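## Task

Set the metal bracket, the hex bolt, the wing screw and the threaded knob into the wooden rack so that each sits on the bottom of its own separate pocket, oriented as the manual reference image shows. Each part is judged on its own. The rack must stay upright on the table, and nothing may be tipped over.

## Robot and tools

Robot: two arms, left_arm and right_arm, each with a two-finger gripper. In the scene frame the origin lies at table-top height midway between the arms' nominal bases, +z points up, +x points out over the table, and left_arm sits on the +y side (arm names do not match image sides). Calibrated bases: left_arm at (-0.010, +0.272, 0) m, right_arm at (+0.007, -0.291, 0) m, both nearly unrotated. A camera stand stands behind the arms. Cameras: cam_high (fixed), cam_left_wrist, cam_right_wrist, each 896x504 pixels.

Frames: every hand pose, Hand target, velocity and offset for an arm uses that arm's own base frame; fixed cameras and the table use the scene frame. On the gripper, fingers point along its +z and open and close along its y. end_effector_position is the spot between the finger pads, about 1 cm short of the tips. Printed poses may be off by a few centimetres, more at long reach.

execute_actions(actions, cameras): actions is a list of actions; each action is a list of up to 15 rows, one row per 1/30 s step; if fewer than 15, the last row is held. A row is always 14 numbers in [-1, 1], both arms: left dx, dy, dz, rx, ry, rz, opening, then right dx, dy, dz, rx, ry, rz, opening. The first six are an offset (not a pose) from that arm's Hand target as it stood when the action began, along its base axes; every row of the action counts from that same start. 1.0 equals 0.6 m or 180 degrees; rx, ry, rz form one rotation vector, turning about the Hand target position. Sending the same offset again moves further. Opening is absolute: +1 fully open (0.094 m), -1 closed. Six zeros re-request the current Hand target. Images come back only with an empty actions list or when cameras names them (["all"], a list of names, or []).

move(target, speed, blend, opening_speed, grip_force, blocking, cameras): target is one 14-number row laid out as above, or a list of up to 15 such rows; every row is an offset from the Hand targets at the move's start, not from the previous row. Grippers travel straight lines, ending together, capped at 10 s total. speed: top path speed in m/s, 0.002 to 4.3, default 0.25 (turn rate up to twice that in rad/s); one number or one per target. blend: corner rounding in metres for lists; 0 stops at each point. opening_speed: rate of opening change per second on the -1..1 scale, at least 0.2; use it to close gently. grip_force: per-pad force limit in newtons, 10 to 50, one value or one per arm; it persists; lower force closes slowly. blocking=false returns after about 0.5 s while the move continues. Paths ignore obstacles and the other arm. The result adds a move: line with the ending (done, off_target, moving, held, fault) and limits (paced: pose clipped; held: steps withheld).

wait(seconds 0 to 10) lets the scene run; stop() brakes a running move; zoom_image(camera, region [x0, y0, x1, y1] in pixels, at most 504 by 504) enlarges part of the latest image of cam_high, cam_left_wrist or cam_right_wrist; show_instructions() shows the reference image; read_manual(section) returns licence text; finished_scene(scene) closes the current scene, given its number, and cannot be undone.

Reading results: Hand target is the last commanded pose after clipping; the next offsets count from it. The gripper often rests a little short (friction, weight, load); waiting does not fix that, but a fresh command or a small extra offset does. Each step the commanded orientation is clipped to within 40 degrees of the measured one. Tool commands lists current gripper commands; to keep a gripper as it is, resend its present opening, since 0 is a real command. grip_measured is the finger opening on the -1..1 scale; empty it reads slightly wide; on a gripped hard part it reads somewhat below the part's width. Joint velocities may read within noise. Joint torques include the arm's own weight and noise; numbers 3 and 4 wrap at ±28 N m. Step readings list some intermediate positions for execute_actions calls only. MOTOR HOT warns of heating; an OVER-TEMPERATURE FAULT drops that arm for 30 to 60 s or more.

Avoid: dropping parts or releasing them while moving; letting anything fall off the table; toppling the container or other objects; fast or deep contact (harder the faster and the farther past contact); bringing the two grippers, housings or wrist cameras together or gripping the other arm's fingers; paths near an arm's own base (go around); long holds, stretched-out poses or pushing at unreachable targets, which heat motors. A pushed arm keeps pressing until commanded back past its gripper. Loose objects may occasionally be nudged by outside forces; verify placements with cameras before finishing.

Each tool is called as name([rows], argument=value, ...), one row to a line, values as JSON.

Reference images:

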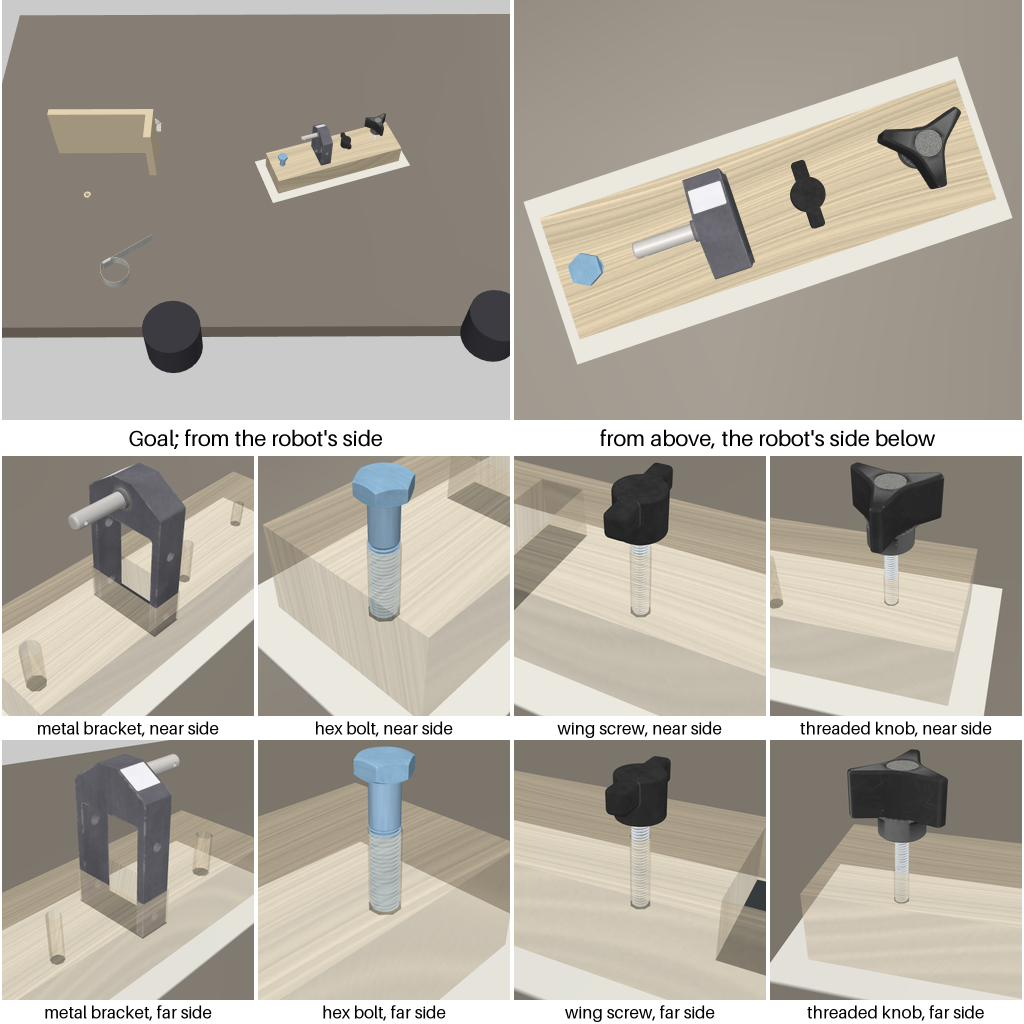

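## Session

execute_actions(actions=[])

Scene clock: 0.00 s.
left_arm: end_effector_position=(+0.4160, +0.2461, +0.3817) grip_measured=+1.000 end_effector_quat_wxyz=(+0.669, +0.100, +0.679, +0.284) | right_arm: end_effector_position=(+0.3255, +0.3304, +0.2508) grip_measured=+1.000 end_effector_quat_wxyz=(+0.387, -0.357, +0.804, +0.278)
Joint positions: left_arm=[0.686 1.028 0.7 0.391 0.43 0.522 0.094] | right_arm=[0.684 1.062 0.781 -0.328 -0.297 0.004 0.094]
Joint velocities: within noise
Joint torques (N m): no reading
Heat: left arm: hottest elbow 30 °C; right arm: hottest shoulder 30 °C.
Hand target: left_arm +0.4181, +0.2478, +0.3963; +0.676, +0.103, +0.670, +0.291 | right_arm +0.3315, +0.3353, +0.2713; +0.404, -0.356, +0.794, +0.282
Tool commands: left_gripper/opening=+1.0 right_gripper/opening=+1.0

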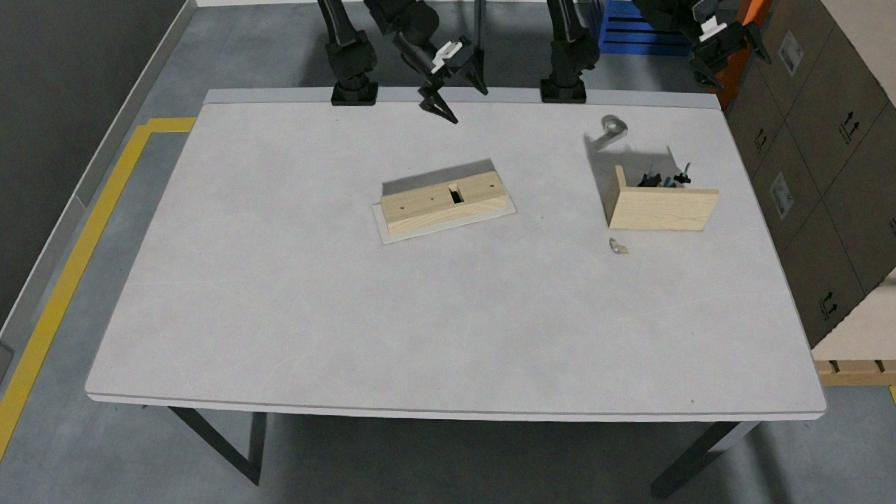

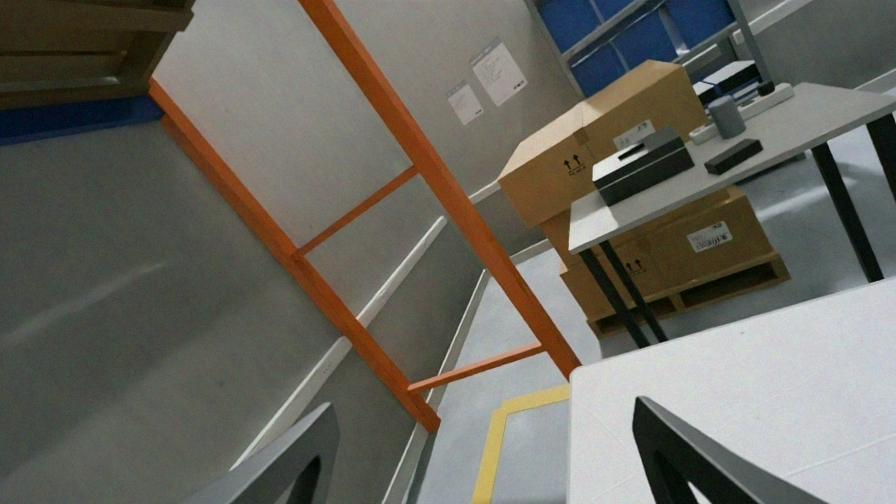

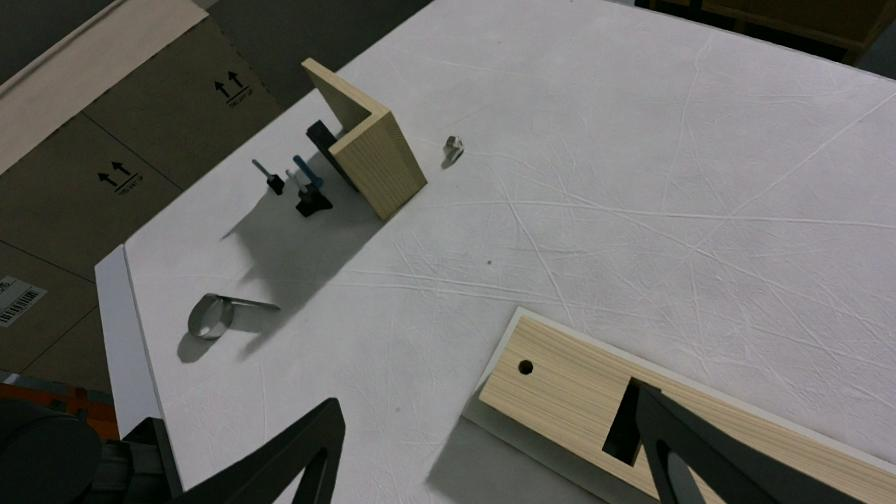

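zoom_image(camera="cam_right_wrist", region=[160, 40, 480, 360])

zoom_image(camera="cam_high", region=[570, 100, 740, 260])

zoom_image(camera="cam_high", region=[360, 140, 540, 260])

Scaled by 1.575 from the camera's 896x504 image, which has a finer 1280x720 frame.

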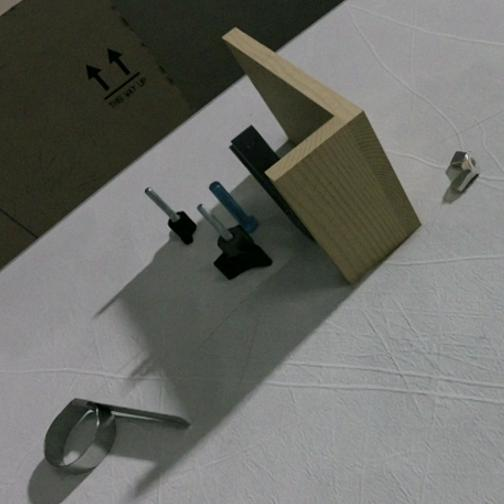

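Scaled by 2.965 from the camera's 896x504 image, which has a finer 1280x720 frame.

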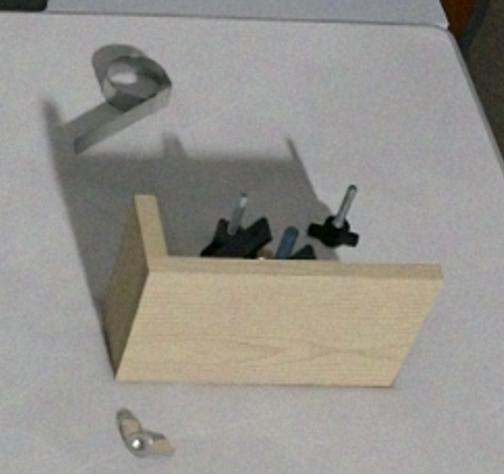

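Scaled by 2.800 from the camera's 896x504 image, which has a finer 1280x720 frame.

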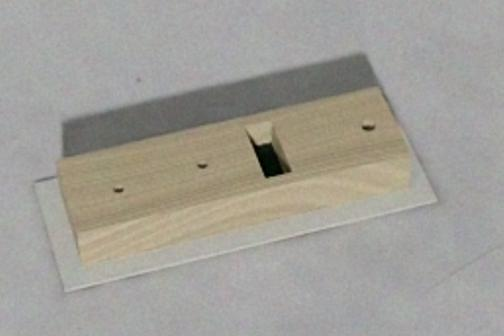

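move(target=[-0.1968, -0.1463, -0.1605, -0.3257, 0.4276, 0.1913, 1, 0, 0, 0, 0, 0, 0, 1], speed=0.5, cameras=["cam_left_wrist", "cam_right_wrist"])

Scene clock: 9.33 s.
left_arm: end_effector_position=(+0.2893, +0.1577, +0.2823) grip_measured=+1.000 end_effector_quat_wxyz=(-0.015, -0.238, +0.971, -0.003) | right_arm: end_effector_position=(+0.3255, +0.3304, +0.2508) grip_measured=+1.000 end_effector_quat_wxyz=(+0.387, -0.357, +0.804, +0.278)
Joint positions: left_arm=[0.499 1.221 1.275 -1.656 -0.002 0.018 0.094] | right_arm=[0.684 1.062 0.781 -0.328 -0.297 0.004 0.094]
Joint torques (N m): left_arm=[0.67 -6.12 12.37 -0.36 0 -0.16] | right_arm=[-1.03 -6.53 11.67 1.92 -0.11 0.03]
Heat: left arm: hottest elbow 34 °C; right arm: hottest elbow 32 °C.
Hand target: left_arm +0.3000, +0.1601, +0.2999; +0.000, -0.242, +0.970, +0.000 | right_arm +0.3315, +0.3353, +0.2713; +0.404, -0.356, +0.794, +0.282
Off the commanded pose: left_arm 0.021 m, 2 deg | right_arm 0.022 m, 2 deg.
move: off_target (left_arm, right_arm)
Images, in order (width x height): cam_left_wrist 896x504, cam_right_wrist 896x504.

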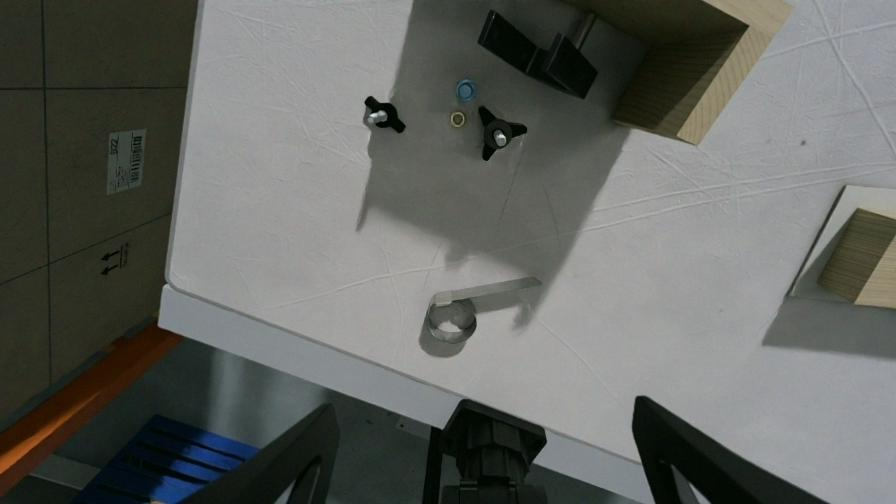

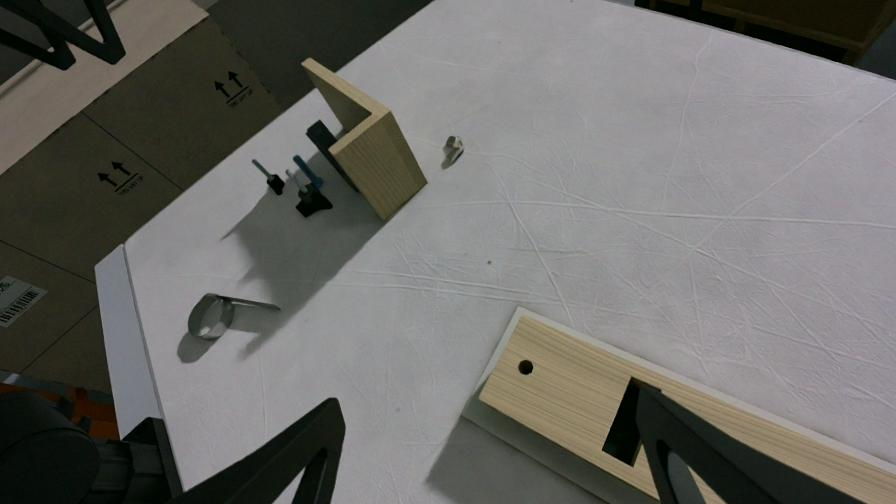

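zoom_image(camera="cam_left_wrist", region=[340, 0, 680, 190])

zoom_image(camera="cam_right_wrist", region=[230, 40, 430, 240])

Scaled by 1.482 from the camera's 896x504 image, which has a finer 1280x720 frame.

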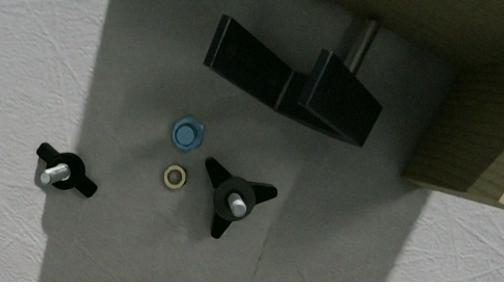

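Scaled by 2.520 from the camera's 896x504 image, which has a finer 1280x720 frame.

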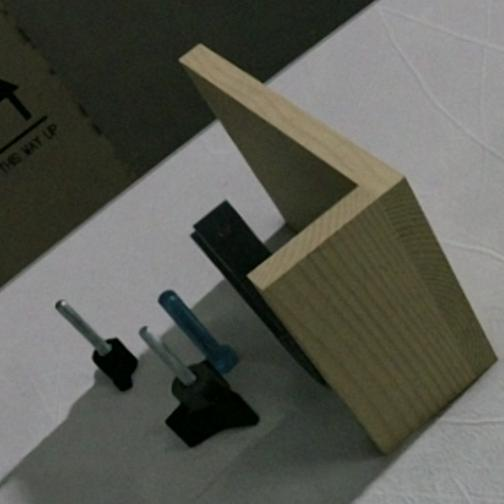

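zoom_image(camera="cam_left_wrist", region=[460, 0, 640, 120])

zoom_image(camera="cam_right_wrist", region=[290, 100, 400, 220])

Scaled by 2.800 from the camera's 896x504 image, which has a finer 1280x720 frame.

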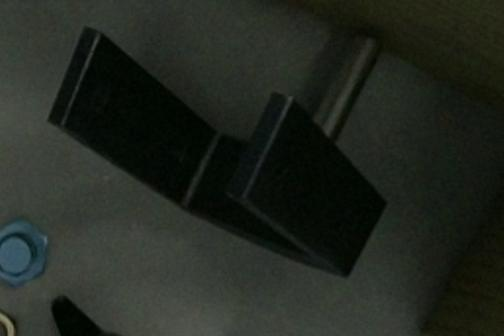

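Scaled by 4.200 from the camera's 896x504 image, which has a finer 1280x720 frame.

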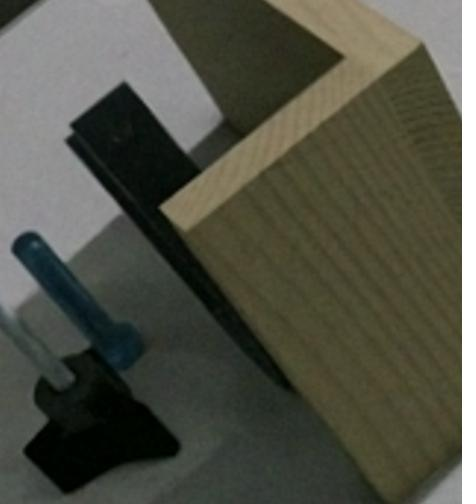

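move(target=[0.025, 0.1673, -0.3083, 0, 0, 0.2583, 0, -0.0525, -0.2338, 0.0145, -0.257, 0.2051, -0.0773, 0], speed=0.5, cameras=["cam_left_wrist", "cam_right_wrist"])

Scene clock: 25.67 s.
left_arm: end_effector_position=(+0.3173, +0.2557, +0.1216) grip_measured=+0.002 end_effector_quat_wxyz=(+0.001, -0.595, +0.804, +0.000) | right_arm: end_effector_position=(+0.2857, +0.1912, +0.2602) grip_measured=+0.001 end_effector_quat_wxyz=(-0.020, -0.294, +0.956, -0.003)
Joint positions: left_arm=[0.68 1.476 1.088 -1.182 0.001 -0.594 0.047] | right_arm=[0.589 1.263 1.253 -1.601 -0.005 -0.009 0.047]
Joint torques (N m): left_arm=[2.14 -9.29 7.17 0.75 -0.13 -0.18] | right_arm=[-1.85 -7.18 13.08 0.12 0.18 0.16]
Heat: left arm: hottest elbow 37 °C; right arm: hottest elbow 35 °C.
Hand target: left_arm +0.3151, +0.2605, +0.1151; +0.000, -0.605, +0.796, +0.000 | right_arm +0.3000, +0.1951, +0.2800; +0.000, -0.284, +0.959, +0.000
Off the commanded pose: left_arm 0.009 m, 2 deg | right_arm 0.025 m, 3 deg.
move: off_target (right_arm)
Images, in order (width x height): cam_left_wrist 896x504, cam_right_wrist 896x504.

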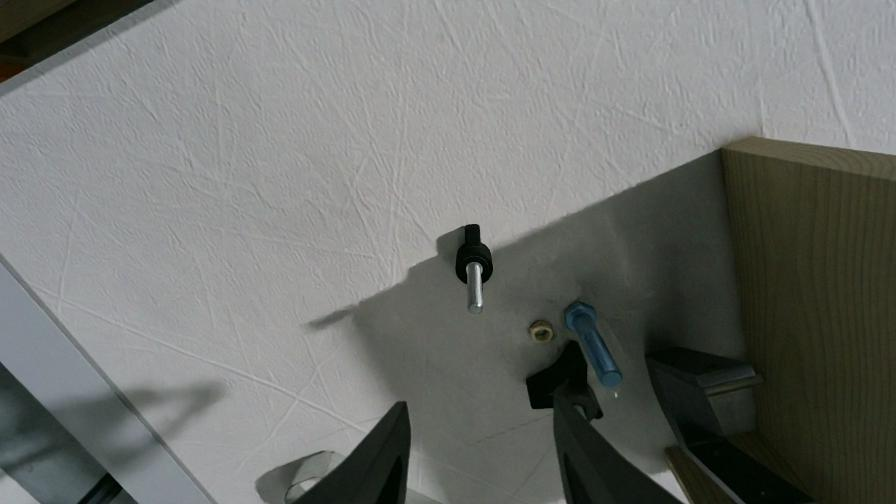

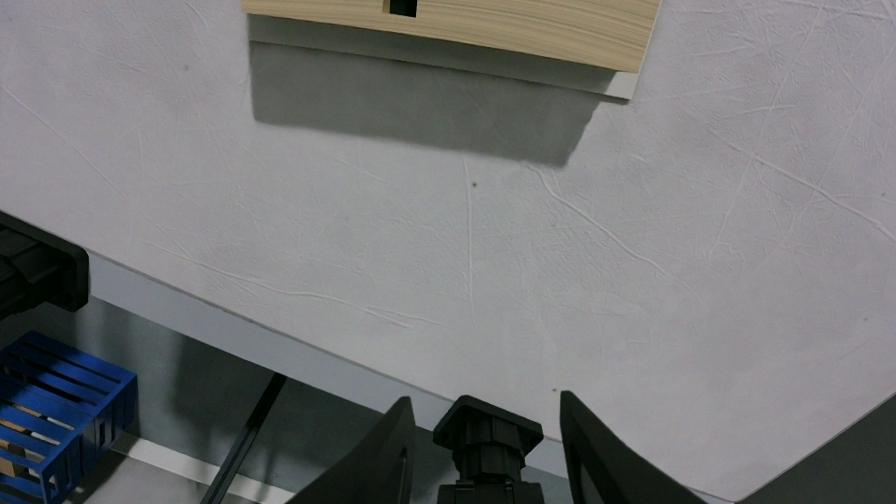

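move(target=[-0.0025, 0.0132, -0.075, 0, 0, 0.008, 0, 0, 0, 0, 0, 0, 0, 0], speed=0.25, cameras=["cam_left_wrist"])

Scene clock: 27.37 s.
left_arm: end_effector_position=(+0.3168, +0.2633, +0.0767) grip_measured=+0.002 end_effector_quat_wxyz=(+0.001, -0.604, +0.797, +0.000) | right_arm: end_effector_position=(+0.2857, +0.1912, +0.2602) grip_measured=+0.001 end_effector_quat_wxyz=(-0.020, -0.294, +0.956, -0.003)
Joint positions: left_arm=[0.695 1.54 1.03 -1.059 0.001 -0.603 0.047] | right_arm=[0.589 1.263 1.253 -1.601 -0.005 -0.009 0.047]
Joint torques (N m): left_arm=[2.49 -9.88 6.79 0.69 -0.17 -0.19] | right_arm=[-1.79 -7.18 13.08 0.1 0.18 0.16]
Heat: left arm: hottest elbow 37 °C; right arm: hottest elbow 35 °C.
Hand target: left_arm +0.3135, +0.2684, +0.0700; +0.000, -0.615, +0.788, +0.000 | right_arm +0.3000, +0.1951, +0.2800; +0.000, -0.284, +0.959, +0.000
Off the commanded pose: left_arm 0.009 m, 2 deg | right_arm 0.025 m, 3 deg.
move: off_target (right_arm)
Images, in order (width x height): cam_left_wrist 896x504.

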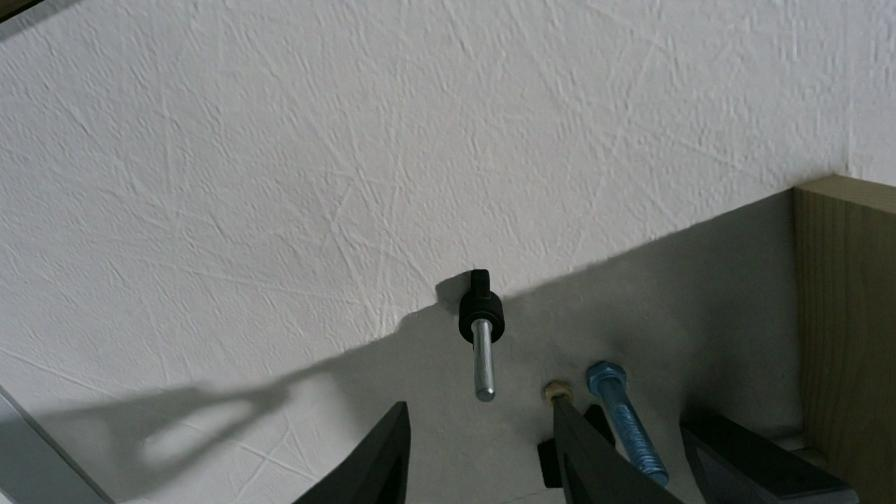

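move([
  [0, 0.001, -0.045, 0, 0, 0, 0, 0, 0, 0, 0, 0, 0, 0],
  [0, 0.001, -0.045, 0, 0, 0, -1, 0, 0, 0, 0, 0, 0, 0],
], speed=0.15, grip_force=40, opening_speed=1, cameras=["cam_left_wrist"])

Scene clock: 30.60 s.
left_arm: end_effector_position=(+0.3183, +0.2646, +0.0514) grip_measured=-0.834 end_effector_quat_wxyz=(+0.003, -0.604, +0.797, +0.000) | right_arm: end_effector_position=(+0.2857, +0.1912, +0.2602) grip_measured=+0.001 end_effector_quat_wxyz=(-0.020, -0.294, +0.956, -0.003)
Joint positions: left_arm=[0.695 1.579 0.999 -0.984 0.001 -0.603 0.008] | right_arm=[0.589 1.263 1.253 -1.601 -0.005 -0.009 0.047]
Joint torques (N m): left_arm=[2.32 -9.29 6.39 0.76 -0.16 -0.18] | right_arm=[-1.79 -7.24 13.05 0.09 0.18 0.16]
Heat: left arm: hottest elbow 37 °C; right arm: hottest elbow 35 °C.
Hand target: left_arm +0.3136, +0.2691, +0.0431; +0.000, -0.615, +0.788, +0.000 | right_arm +0.3000, +0.1951, +0.2800; +0.000, -0.284, +0.959, +0.000
Off the commanded pose: left_arm 0.011 m, 2 deg | right_arm 0.025 m, 3 deg.
grip_force (N): 40, 40
move: off_target (left_arm, right_arm); target 2's new opening was sent with left_arm's hand 0.011 m and 2 deg from that target
Images, in order (width x height): cam_left_wrist 896x504.

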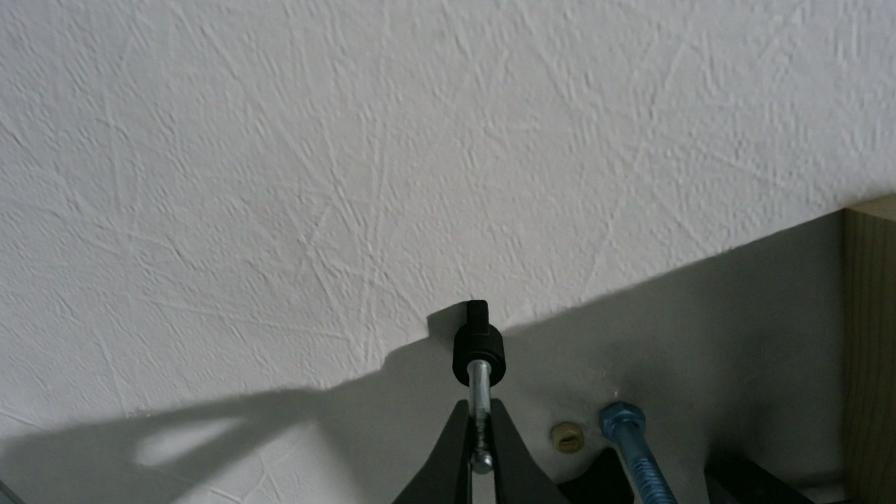

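move([
  [0, 0, 0.3, 0, 0, 0, -1, 0.0507, -0.048, 0.0333, 0.4568, -0.2434, 0.2505, 0],
  [0.0607, -0.8518, 0.428, -0.082, -0.6655, -0.6655, -1, 0.0507, -0.048, 0.0333, 0.4568, -0.2434, 0.2505, 0],
], speed=0.5, blend=[0.05, 0], cameras=["cam_left_wrist", "cam_right_wrist", "cam_high"])

Scene clock: 39.87 s.
left_arm: end_effector_position=(+0.3426, -0.2346, +0.2873) grip_measured=-0.834 end_effector_quat_wxyz=(+0.493, +0.492, +0.513, -0.501) | right_arm: end_effector_position=(+0.3290, +0.1694, +0.3022) grip_measured=+0.001 end_effector_quat_wxyz=(+0.505, -0.496, +0.498, +0.500)
Joint positions: left_arm=[-0.175 1.223 0.623 0.539 1.383 0.031 0.008] | right_arm=[-0.013 1.171 0.794 -0.69 -1.583 -1.069 0.047]
Joint torques (N m): left_arm=[-0.09 -5.13 10.55 2.09 -0.12 -0.18] | right_arm=[-1.55 -6.12 7.77 1.51 -0.8 0.14]
Heat: left arm: hottest elbow 38 °C; right arm: hottest elbow 36 °C.
Hand target: left_arm +0.3500, -0.2420, +0.3000; +0.500, +0.500, +0.500, -0.500 | right_arm +0.3305, +0.1662, +0.3001; +0.496, -0.504, +0.496, +0.504
Off the commanded pose: left_arm 0.016 m, 2 deg | right_arm 0.004 m, 1 deg.
grip_force (N): 40, 40
move: off_target (left_arm)

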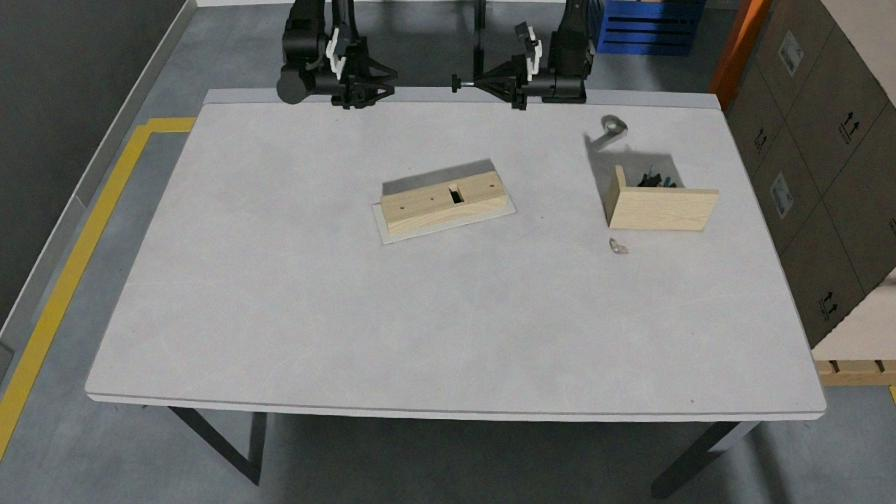

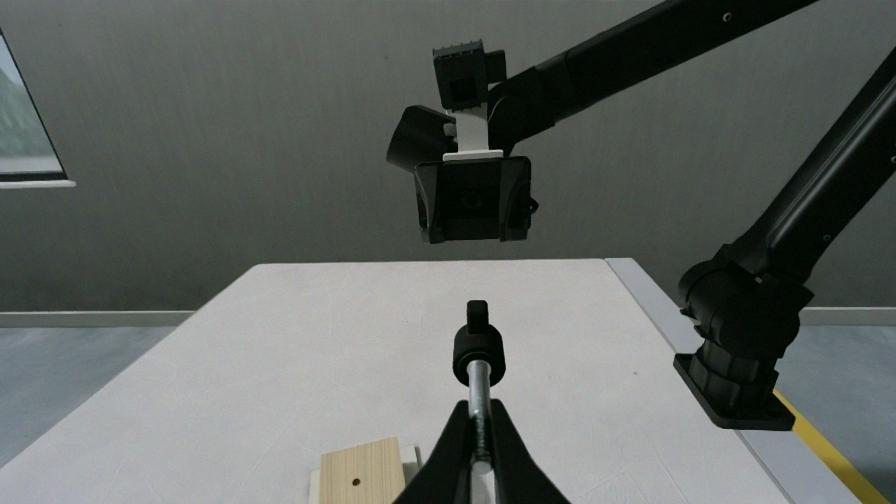

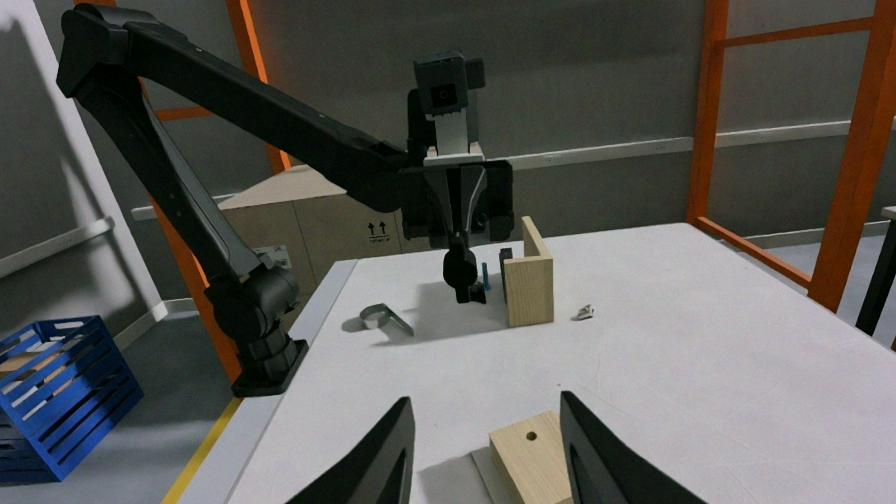

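zoom_image(camera="cam_right_wrist", region=[400, 210, 540, 330])

Scaled by 3.600 from the camera's 896x504 image, which has a finer 1280x720 frame.

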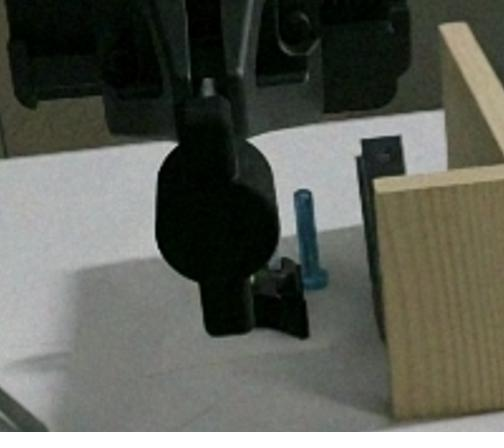

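move(target=[0, 0, 0, 0, 0, 0, -1, -0.0218, 0.1333, 0.0033, 0, 0, 0, 0], speed=0.25, cameras=["cam_right_wrist"])

zoom_image(camera="cam_right_wrist", region=[370, 200, 570, 400])

Scene clock: 45.17 s.
left_arm: end_effector_position=(+0.3426, -0.2346, +0.2873) grip_measured=-0.834 end_effector_quat_wxyz=(+0.493, +0.492, +0.513, -0.501) | right_arm: end_effector_position=(+0.3184, +0.2420, +0.3041) grip_measured=+0.001 end_effector_quat_wxyz=(+0.497, -0.504, +0.499, +0.500)
Joint positions: left_arm=[-0.175 1.223 0.623 0.539 1.383 0.03 0.008] | right_arm=[0.211 1.138 0.6 0.512 -1.368 -0.028 0.047]
Joint torques (N m): left_arm=[-0.09 -5.25 10.41 1.88 -0.13 -0.12] | right_arm=[-0.15 -5.01 7.92 2.14 0.12 0.2]
Heat: left arm: hottest elbow 39 °C; right arm: hottest elbow 35 °C.
Hand target: left_arm +0.3493, -0.2416, +0.2999; +0.499, +0.501, +0.501, -0.499 (not the last commanded pose) | right_arm +0.3173, +0.2462, +0.3019; +0.496, -0.504, +0.496, +0.504
Off the commanded pose: left_arm 0.016 m, 2 deg | right_arm 0.005 m, 1 deg.
grip_force (N): 40, 40
move: off_target (left_arm)
Images, in order (width x height): cam_right_wrist 896x504.

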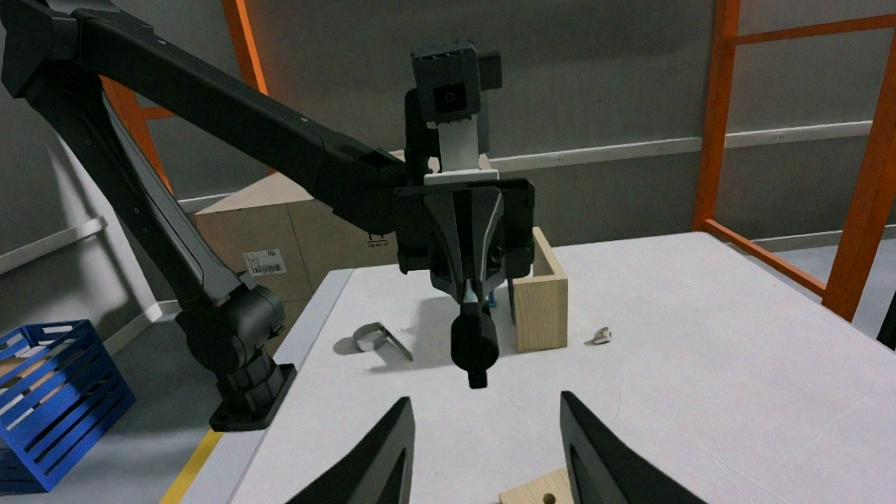

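Scaled by 2.520 from the camera's 896x504 image, which has a finer 1280x720 frame.

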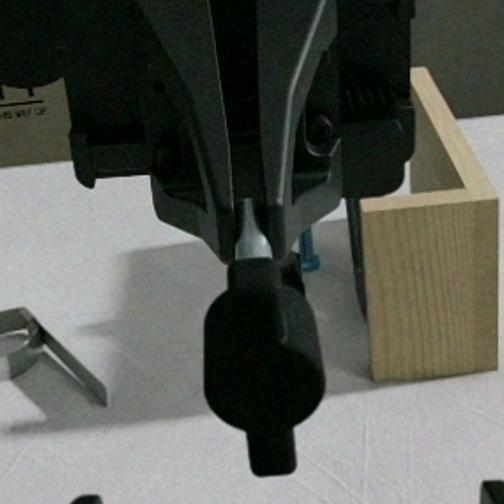

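move(target=[0, 0, 0, 0, 0, 0, -1, -0.006, 0.0667, -0.0077, 0, 0, 0, 0], speed=0.15, cameras=["cam_right_wrist"])

zoom_image(camera="cam_right_wrist", region=[370, 260, 610, 500])

Scene clock: 47.87 s.
left_arm: end_effector_position=(+0.3426, -0.2346, +0.2873) grip_measured=-0.834 end_effector_quat_wxyz=(+0.493, +0.492, +0.513, -0.501) | right_arm: end_effector_position=(+0.3136, +0.2818, +0.2959) grip_measured=+0.001 end_effector_quat_wxyz=(+0.495, -0.503, +0.500, +0.502)
Joint positions: left_arm=[-0.175 1.223 0.623 0.539 1.383 0.03 0.008] | right_arm=[0.331 1.174 0.6 0.553 -1.249 -0.015 0.047]
Joint torques (N m): left_arm=[-0.38 -5.13 10.43 1.77 -0.11 -0.12] | right_arm=[-0.26 -5.42 8.42 2.28 0.13 0.11]
Heat: left arm: hottest elbow 39 °C; right arm: hottest elbow 36 °C.
Hand target: left_arm +0.3493, -0.2416, +0.2999; +0.499, +0.501, +0.501, -0.499 | right_arm +0.3138, +0.2862, +0.2973; +0.496, -0.504, +0.496, +0.504
Off the commanded pose: left_arm 0.016 m, 2 deg | right_arm 0.005 m, 1 deg.
grip_force (N): 40, 40
move: off_target (left_arm)
Images, in order (width x height): cam_right_wrist 896x504.

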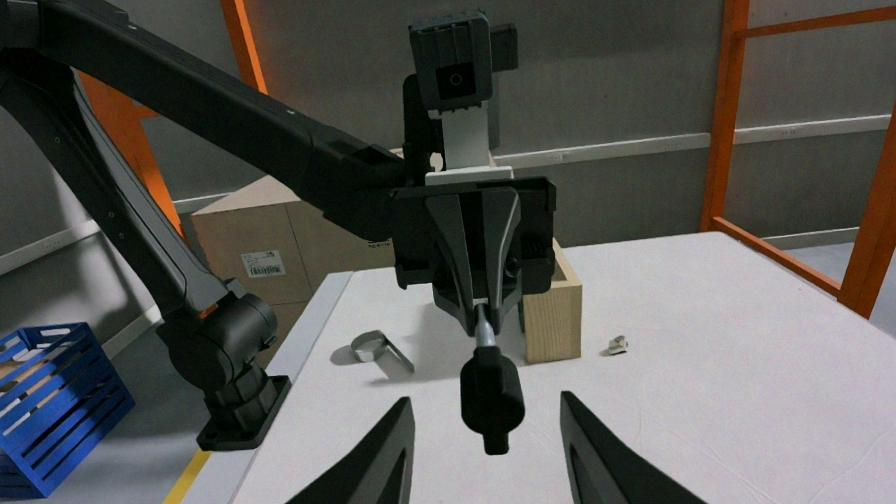

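Scaled by 2.100 from the camera's 896x504 image, which has a finer 1280x720 frame.

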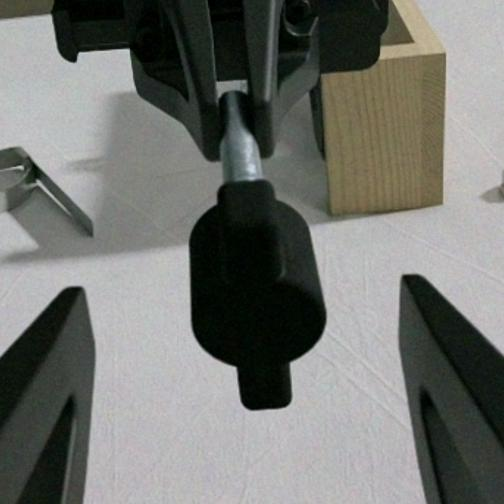

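move(target=[0, 0, 0, 0, 0, 0, -1, 0.0055, 0.035, 0.0055, 0, 0, 0, 0], speed=0.1, cameras=["cam_right_wrist"])

zoom_image(camera="cam_right_wrist", region=[370, 264, 610, 504])

Scene clock: 53.60 s.
left_arm: end_effector_position=(+0.3426, -0.2346, +0.2873) grip_measured=-0.834 end_effector_quat_wxyz=(+0.493, +0.492, +0.513, -0.501) | right_arm: end_effector_position=(+0.3111, +0.3000, +0.2863) grip_measured=+0.001 end_effector_quat_wxyz=(+0.486, -0.499, +0.509, +0.506)
Joint positions: left_arm=[-0.175 1.223 0.623 0.539 1.383 0.03 0.008] | right_arm=[0.384 1.199 0.6 0.554 -1.196 -0.012 0.047]
Joint torques (N m): left_arm=[-0.32 -5.36 10.5 1.8 -0.1 -0.14] | right_arm=[-0.32 -5.71 10.62 2.22 0.06 0.15]
Heat: left arm: hottest elbow 40 °C; right arm: hottest elbow 36 °C.
Hand target: left_arm +0.3493, -0.2416, +0.2999; +0.499, +0.501, +0.501, -0.499 | right_arm +0.3169, +0.3073, +0.3006; +0.496, -0.504, +0.496, +0.504
Off the commanded pose: left_arm 0.016 m, 2 deg | right_arm 0.017 m, 2 deg.
grip_force (N): 40, 40
move: off_target (left_arm, right_arm)
Images, in order (width x height): cam_right_wrist 896x504.

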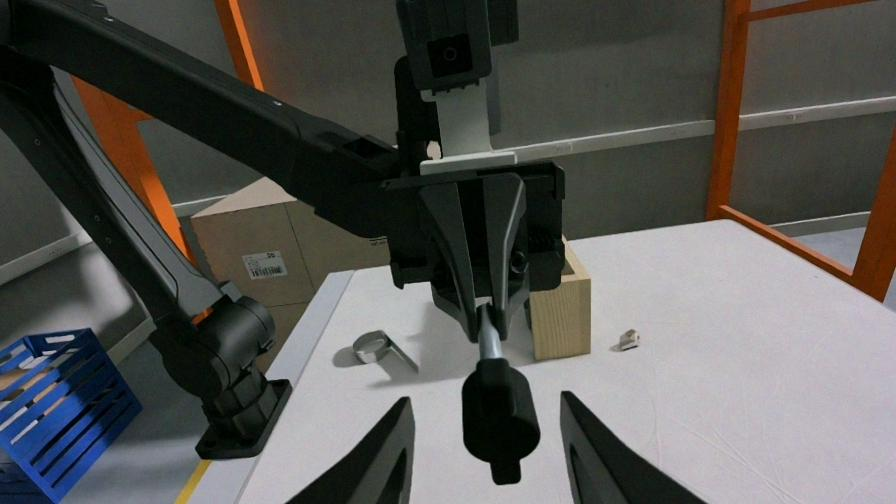

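Scaled by 2.100 from the camera's 896x504 image, which has a finer 1280x720 frame.

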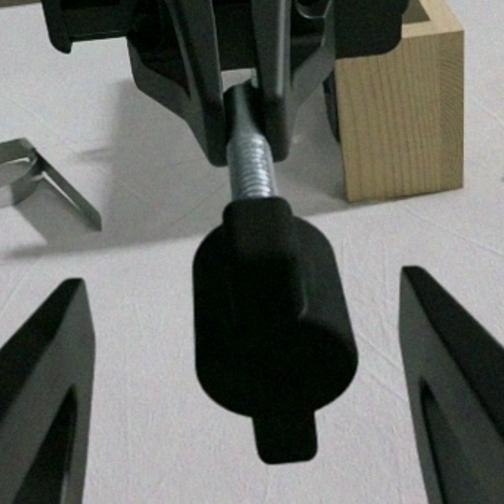

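move(target=[0, 0, 0, 0, 0, 0, -1, 0.0092, 0.0025, 0.0192, 0, 0, 0, 0], speed=0.1, cameras=["cam_right_wrist"])

zoom_image(camera="cam_right_wrist", region=[370, 264, 610, 504])

Scene clock: 54.97 s.
left_arm: end_effector_position=(+0.3426, -0.2346, +0.2873) grip_measured=-0.834 end_effector_quat_wxyz=(+0.493, +0.492, +0.513, -0.501) | right_arm: end_effector_position=(+0.3123, +0.3005, +0.2882) grip_measured=+0.001 end_effector_quat_wxyz=(+0.485, -0.498, +0.510, +0.506)
Joint positions: left_arm=[-0.175 1.223 0.623 0.539 1.383 0.03 0.008] | right_arm=[0.384 1.199 0.606 0.548 -1.195 -0.01 0.047]
Joint torques (N m): left_arm=[0.03 -5.19 10.4 1.83 -0.09 -0.14] | right_arm=[-0.38 -6.3 12.51 1.17 0.03 0.15]
Heat: left arm: hottest elbow 40 °C; right arm: hottest elbow 36 °C.
Hand target: left_arm +0.3493, -0.2416, +0.2999; +0.499, +0.501, +0.501, -0.499 | right_arm +0.3225, +0.3088, +0.3121; +0.496, -0.504, +0.496, +0.504
Off the commanded pose: left_arm 0.016 m, 2 deg | right_arm 0.027 m, 2 deg.
grip_force (N): 40, 40
move: off_target (left_arm, right_arm)
Images, in order (width x height): cam_right_wrist 896x504.

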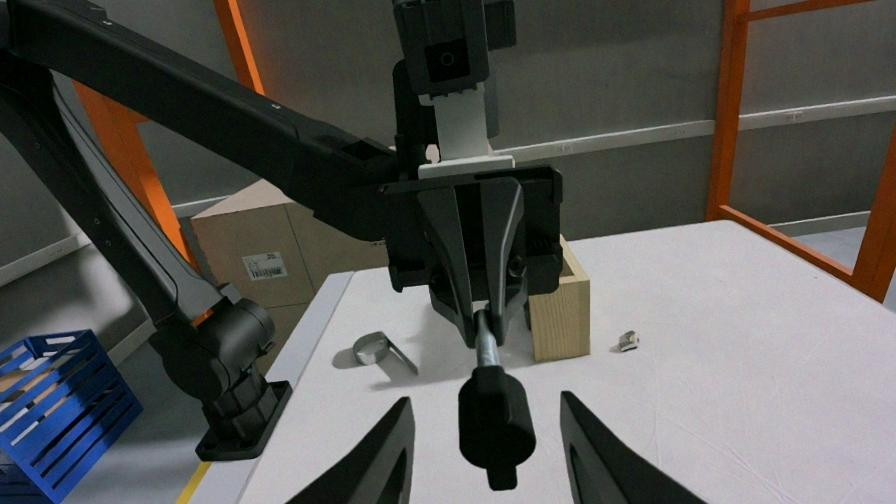

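Scaled by 2.100 from the camera's 896x504 image, which has a finer 1280x720 frame.

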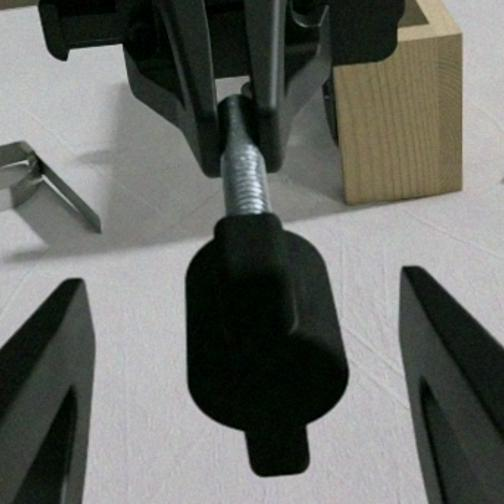

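move(target=[0, 0, 0, 0, 0, 0, -1, 0.006, 0.001, 0.0133, 0, 0, 0, 0], speed=0.1, cameras=["cam_right_wrist"])

zoom_image(camera="cam_right_wrist", region=[370, 264, 610, 504])

Scene clock: 56.23 s.
left_arm: end_effector_position=(+0.3426, -0.2346, +0.2873) grip_measured=-0.834 end_effector_quat_wxyz=(+0.493, +0.492, +0.513, -0.501) | right_arm: end_effector_position=(+0.3164, +0.3022, +0.2944) grip_measured=+0.001 end_effector_quat_wxyz=(+0.484, -0.497, +0.511, +0.507)
Joint positions: left_arm=[-0.175 1.223 0.623 0.539 1.383 0.03 0.008] | right_arm=[0.384 1.199 0.627 0.523 -1.195 -0.008 0.047]
Joint torques (N m): left_arm=[-0.15 -5.3 10.48 1.95 -0.12 -0.15] | right_arm=[-0.62 -6.71 12.66 1.18 -0.07 0.13]
Heat: left arm: hottest elbow 41 °C; right arm: hottest elbow 36 °C.
Hand target: left_arm +0.3493, -0.2416, +0.2999; +0.499, +0.501, +0.501, -0.499 | right_arm +0.3262, +0.3094, +0.3202; +0.496, -0.504, +0.496, +0.504
Off the commanded pose: left_arm 0.016 m, 2 deg | right_arm 0.028 m, 2 deg.
grip_force (N): 40, 40
move: off_target (left_arm, right_arm)
Images, in order (width x height): cam_right_wrist 896x504.

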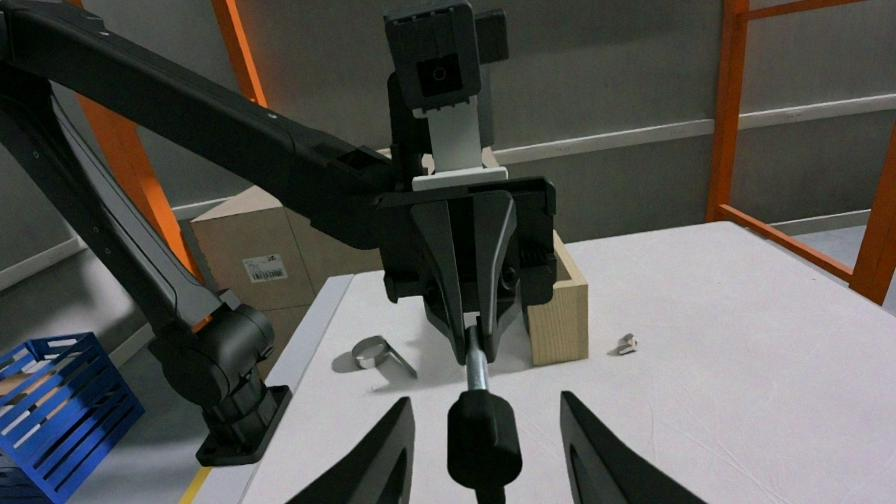

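Scaled by 2.100 from the camera's 896x504 image, which has a finer 1280x720 frame.

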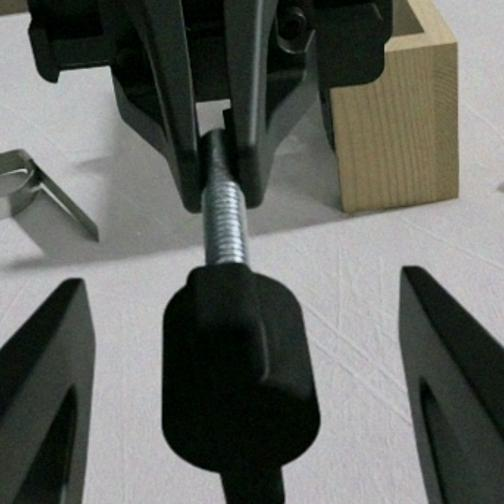

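move(target=[0, 0, 0, 0, 0, 0, -1, 0, 0, 0, 0, 0, 0, -1], speed=0.1, grip_force=[40, 30], opening_speed=0.5, cameras=["cam_right_wrist"])

Scene clock: 58.80 s.
left_arm: end_effector_position=(+0.3427, -0.2346, +0.2873) grip_measured=-0.834 end_effector_quat_wxyz=(+0.493, +0.492, +0.514, -0.501) | right_arm: end_effector_position=(+0.3162, +0.3021, +0.2943) grip_measured=-0.550 end_effector_quat_wxyz=(+0.483, -0.498, +0.511, +0.507)
Joint positions: left_arm=[-0.175 1.223 0.623 0.539 1.382 0.03 0.008] | right_arm=[0.384 1.199 0.627 0.523 -1.197 -0.008 0.021]
Joint torques (N m): left_arm=[-0.21 -5.3 10.44 1.81 -0.09 -0.15] | right_arm=[-0.56 -6.77 12.68 1.22 -0.03 0.13]
Heat: left arm: hottest elbow 41 °C; right arm: hottest elbow 37 °C.
Hand target: left_arm +0.3493, -0.2416, +0.2999; +0.499, +0.501, +0.501, -0.499 | right_arm +0.3262, +0.3094, +0.3202; +0.496, -0.504, +0.496, +0.504
Off the commanded pose: left_arm 0.016 m, 2 deg | right_arm 0.029 m, 2 deg.
grip_force (N): 40, 30
move: off_target (left_arm, right_arm)
Images, in order (width x height): cam_right_wrist 896x504.

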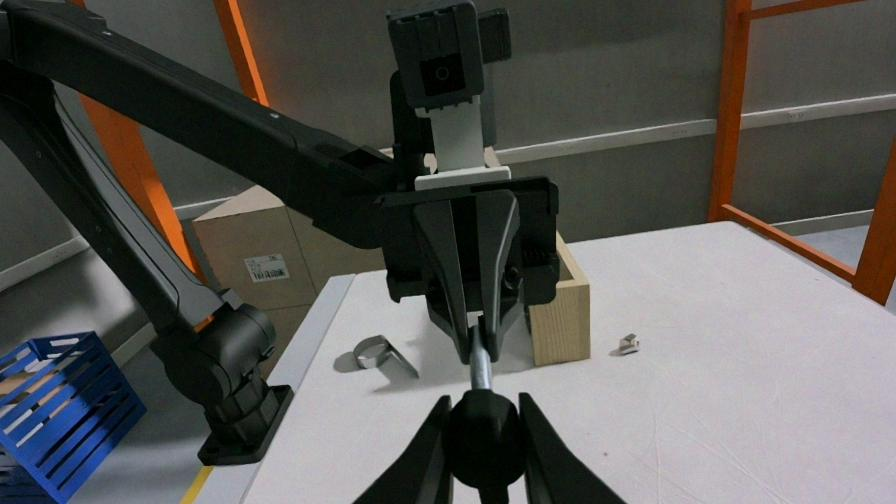

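move([
  [0, 0, 0, 0, 0, 0, -0.6, 0, 0, 0, 0, 0, 0, -1],
  [0, 0.15, 0.0, 0, 0, 0, -0.6, 0, 0, 0, 0, 0, 0, -1],
], speed=0.2, opening_speed=1, cameras=["cam_right_wrist"])

Scene clock: 60.80 s.
left_arm: end_effector_position=(+0.3496, -0.1575, +0.2972) grip_measured=-0.602 end_effector_quat_wxyz=(+0.510, +0.486, +0.513, -0.490) | right_arm: end_effector_position=(+0.3144, +0.3033, +0.2943) grip_measured=-0.551 end_effector_quat_wxyz=(+0.481, -0.499, +0.509, +0.509)
Joint positions: left_arm=[0.049 1.198 0.623 0.539 1.573 0.03 0.019] | right_arm=[0.388 1.199 0.627 0.523 -1.2 -0.008 0.021]
Joint torques (N m): left_arm=[2.73 -6.42 7.66 0.95 0.04 -0.08] | right_arm=[-0.85 -6.77 12.66 1.24 0.11 0.13]
Heat: left arm: hottest elbow 41 °C; right arm: hottest elbow 37 °C.
Hand target: left_arm +0.3493, -0.1516, +0.2998; +0.499, +0.501, +0.501, -0.499 | right_arm +0.3261, +0.3094, +0.3202; +0.496, -0.504, +0.496, +0.504
Off the commanded pose: left_arm 0.007 m, 3 deg | right_arm 0.029 m, 2 deg.
joint sent to its limit (left arm) — joint 5 (wrist yaw), upper limit. The joint targets are off in orientation, not in position.
grip_force (N): 40, 30
move: off_target (left_arm, right_arm)
Images, in order (width x height): cam_right_wrist 896x504.

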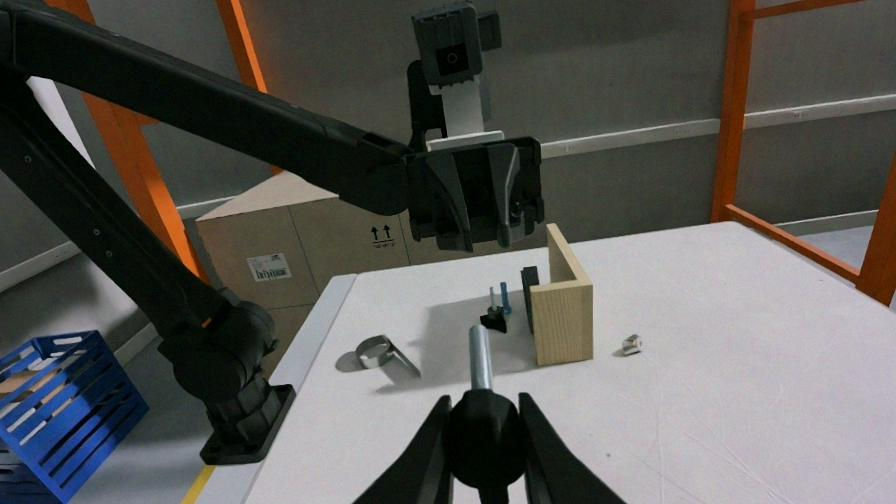

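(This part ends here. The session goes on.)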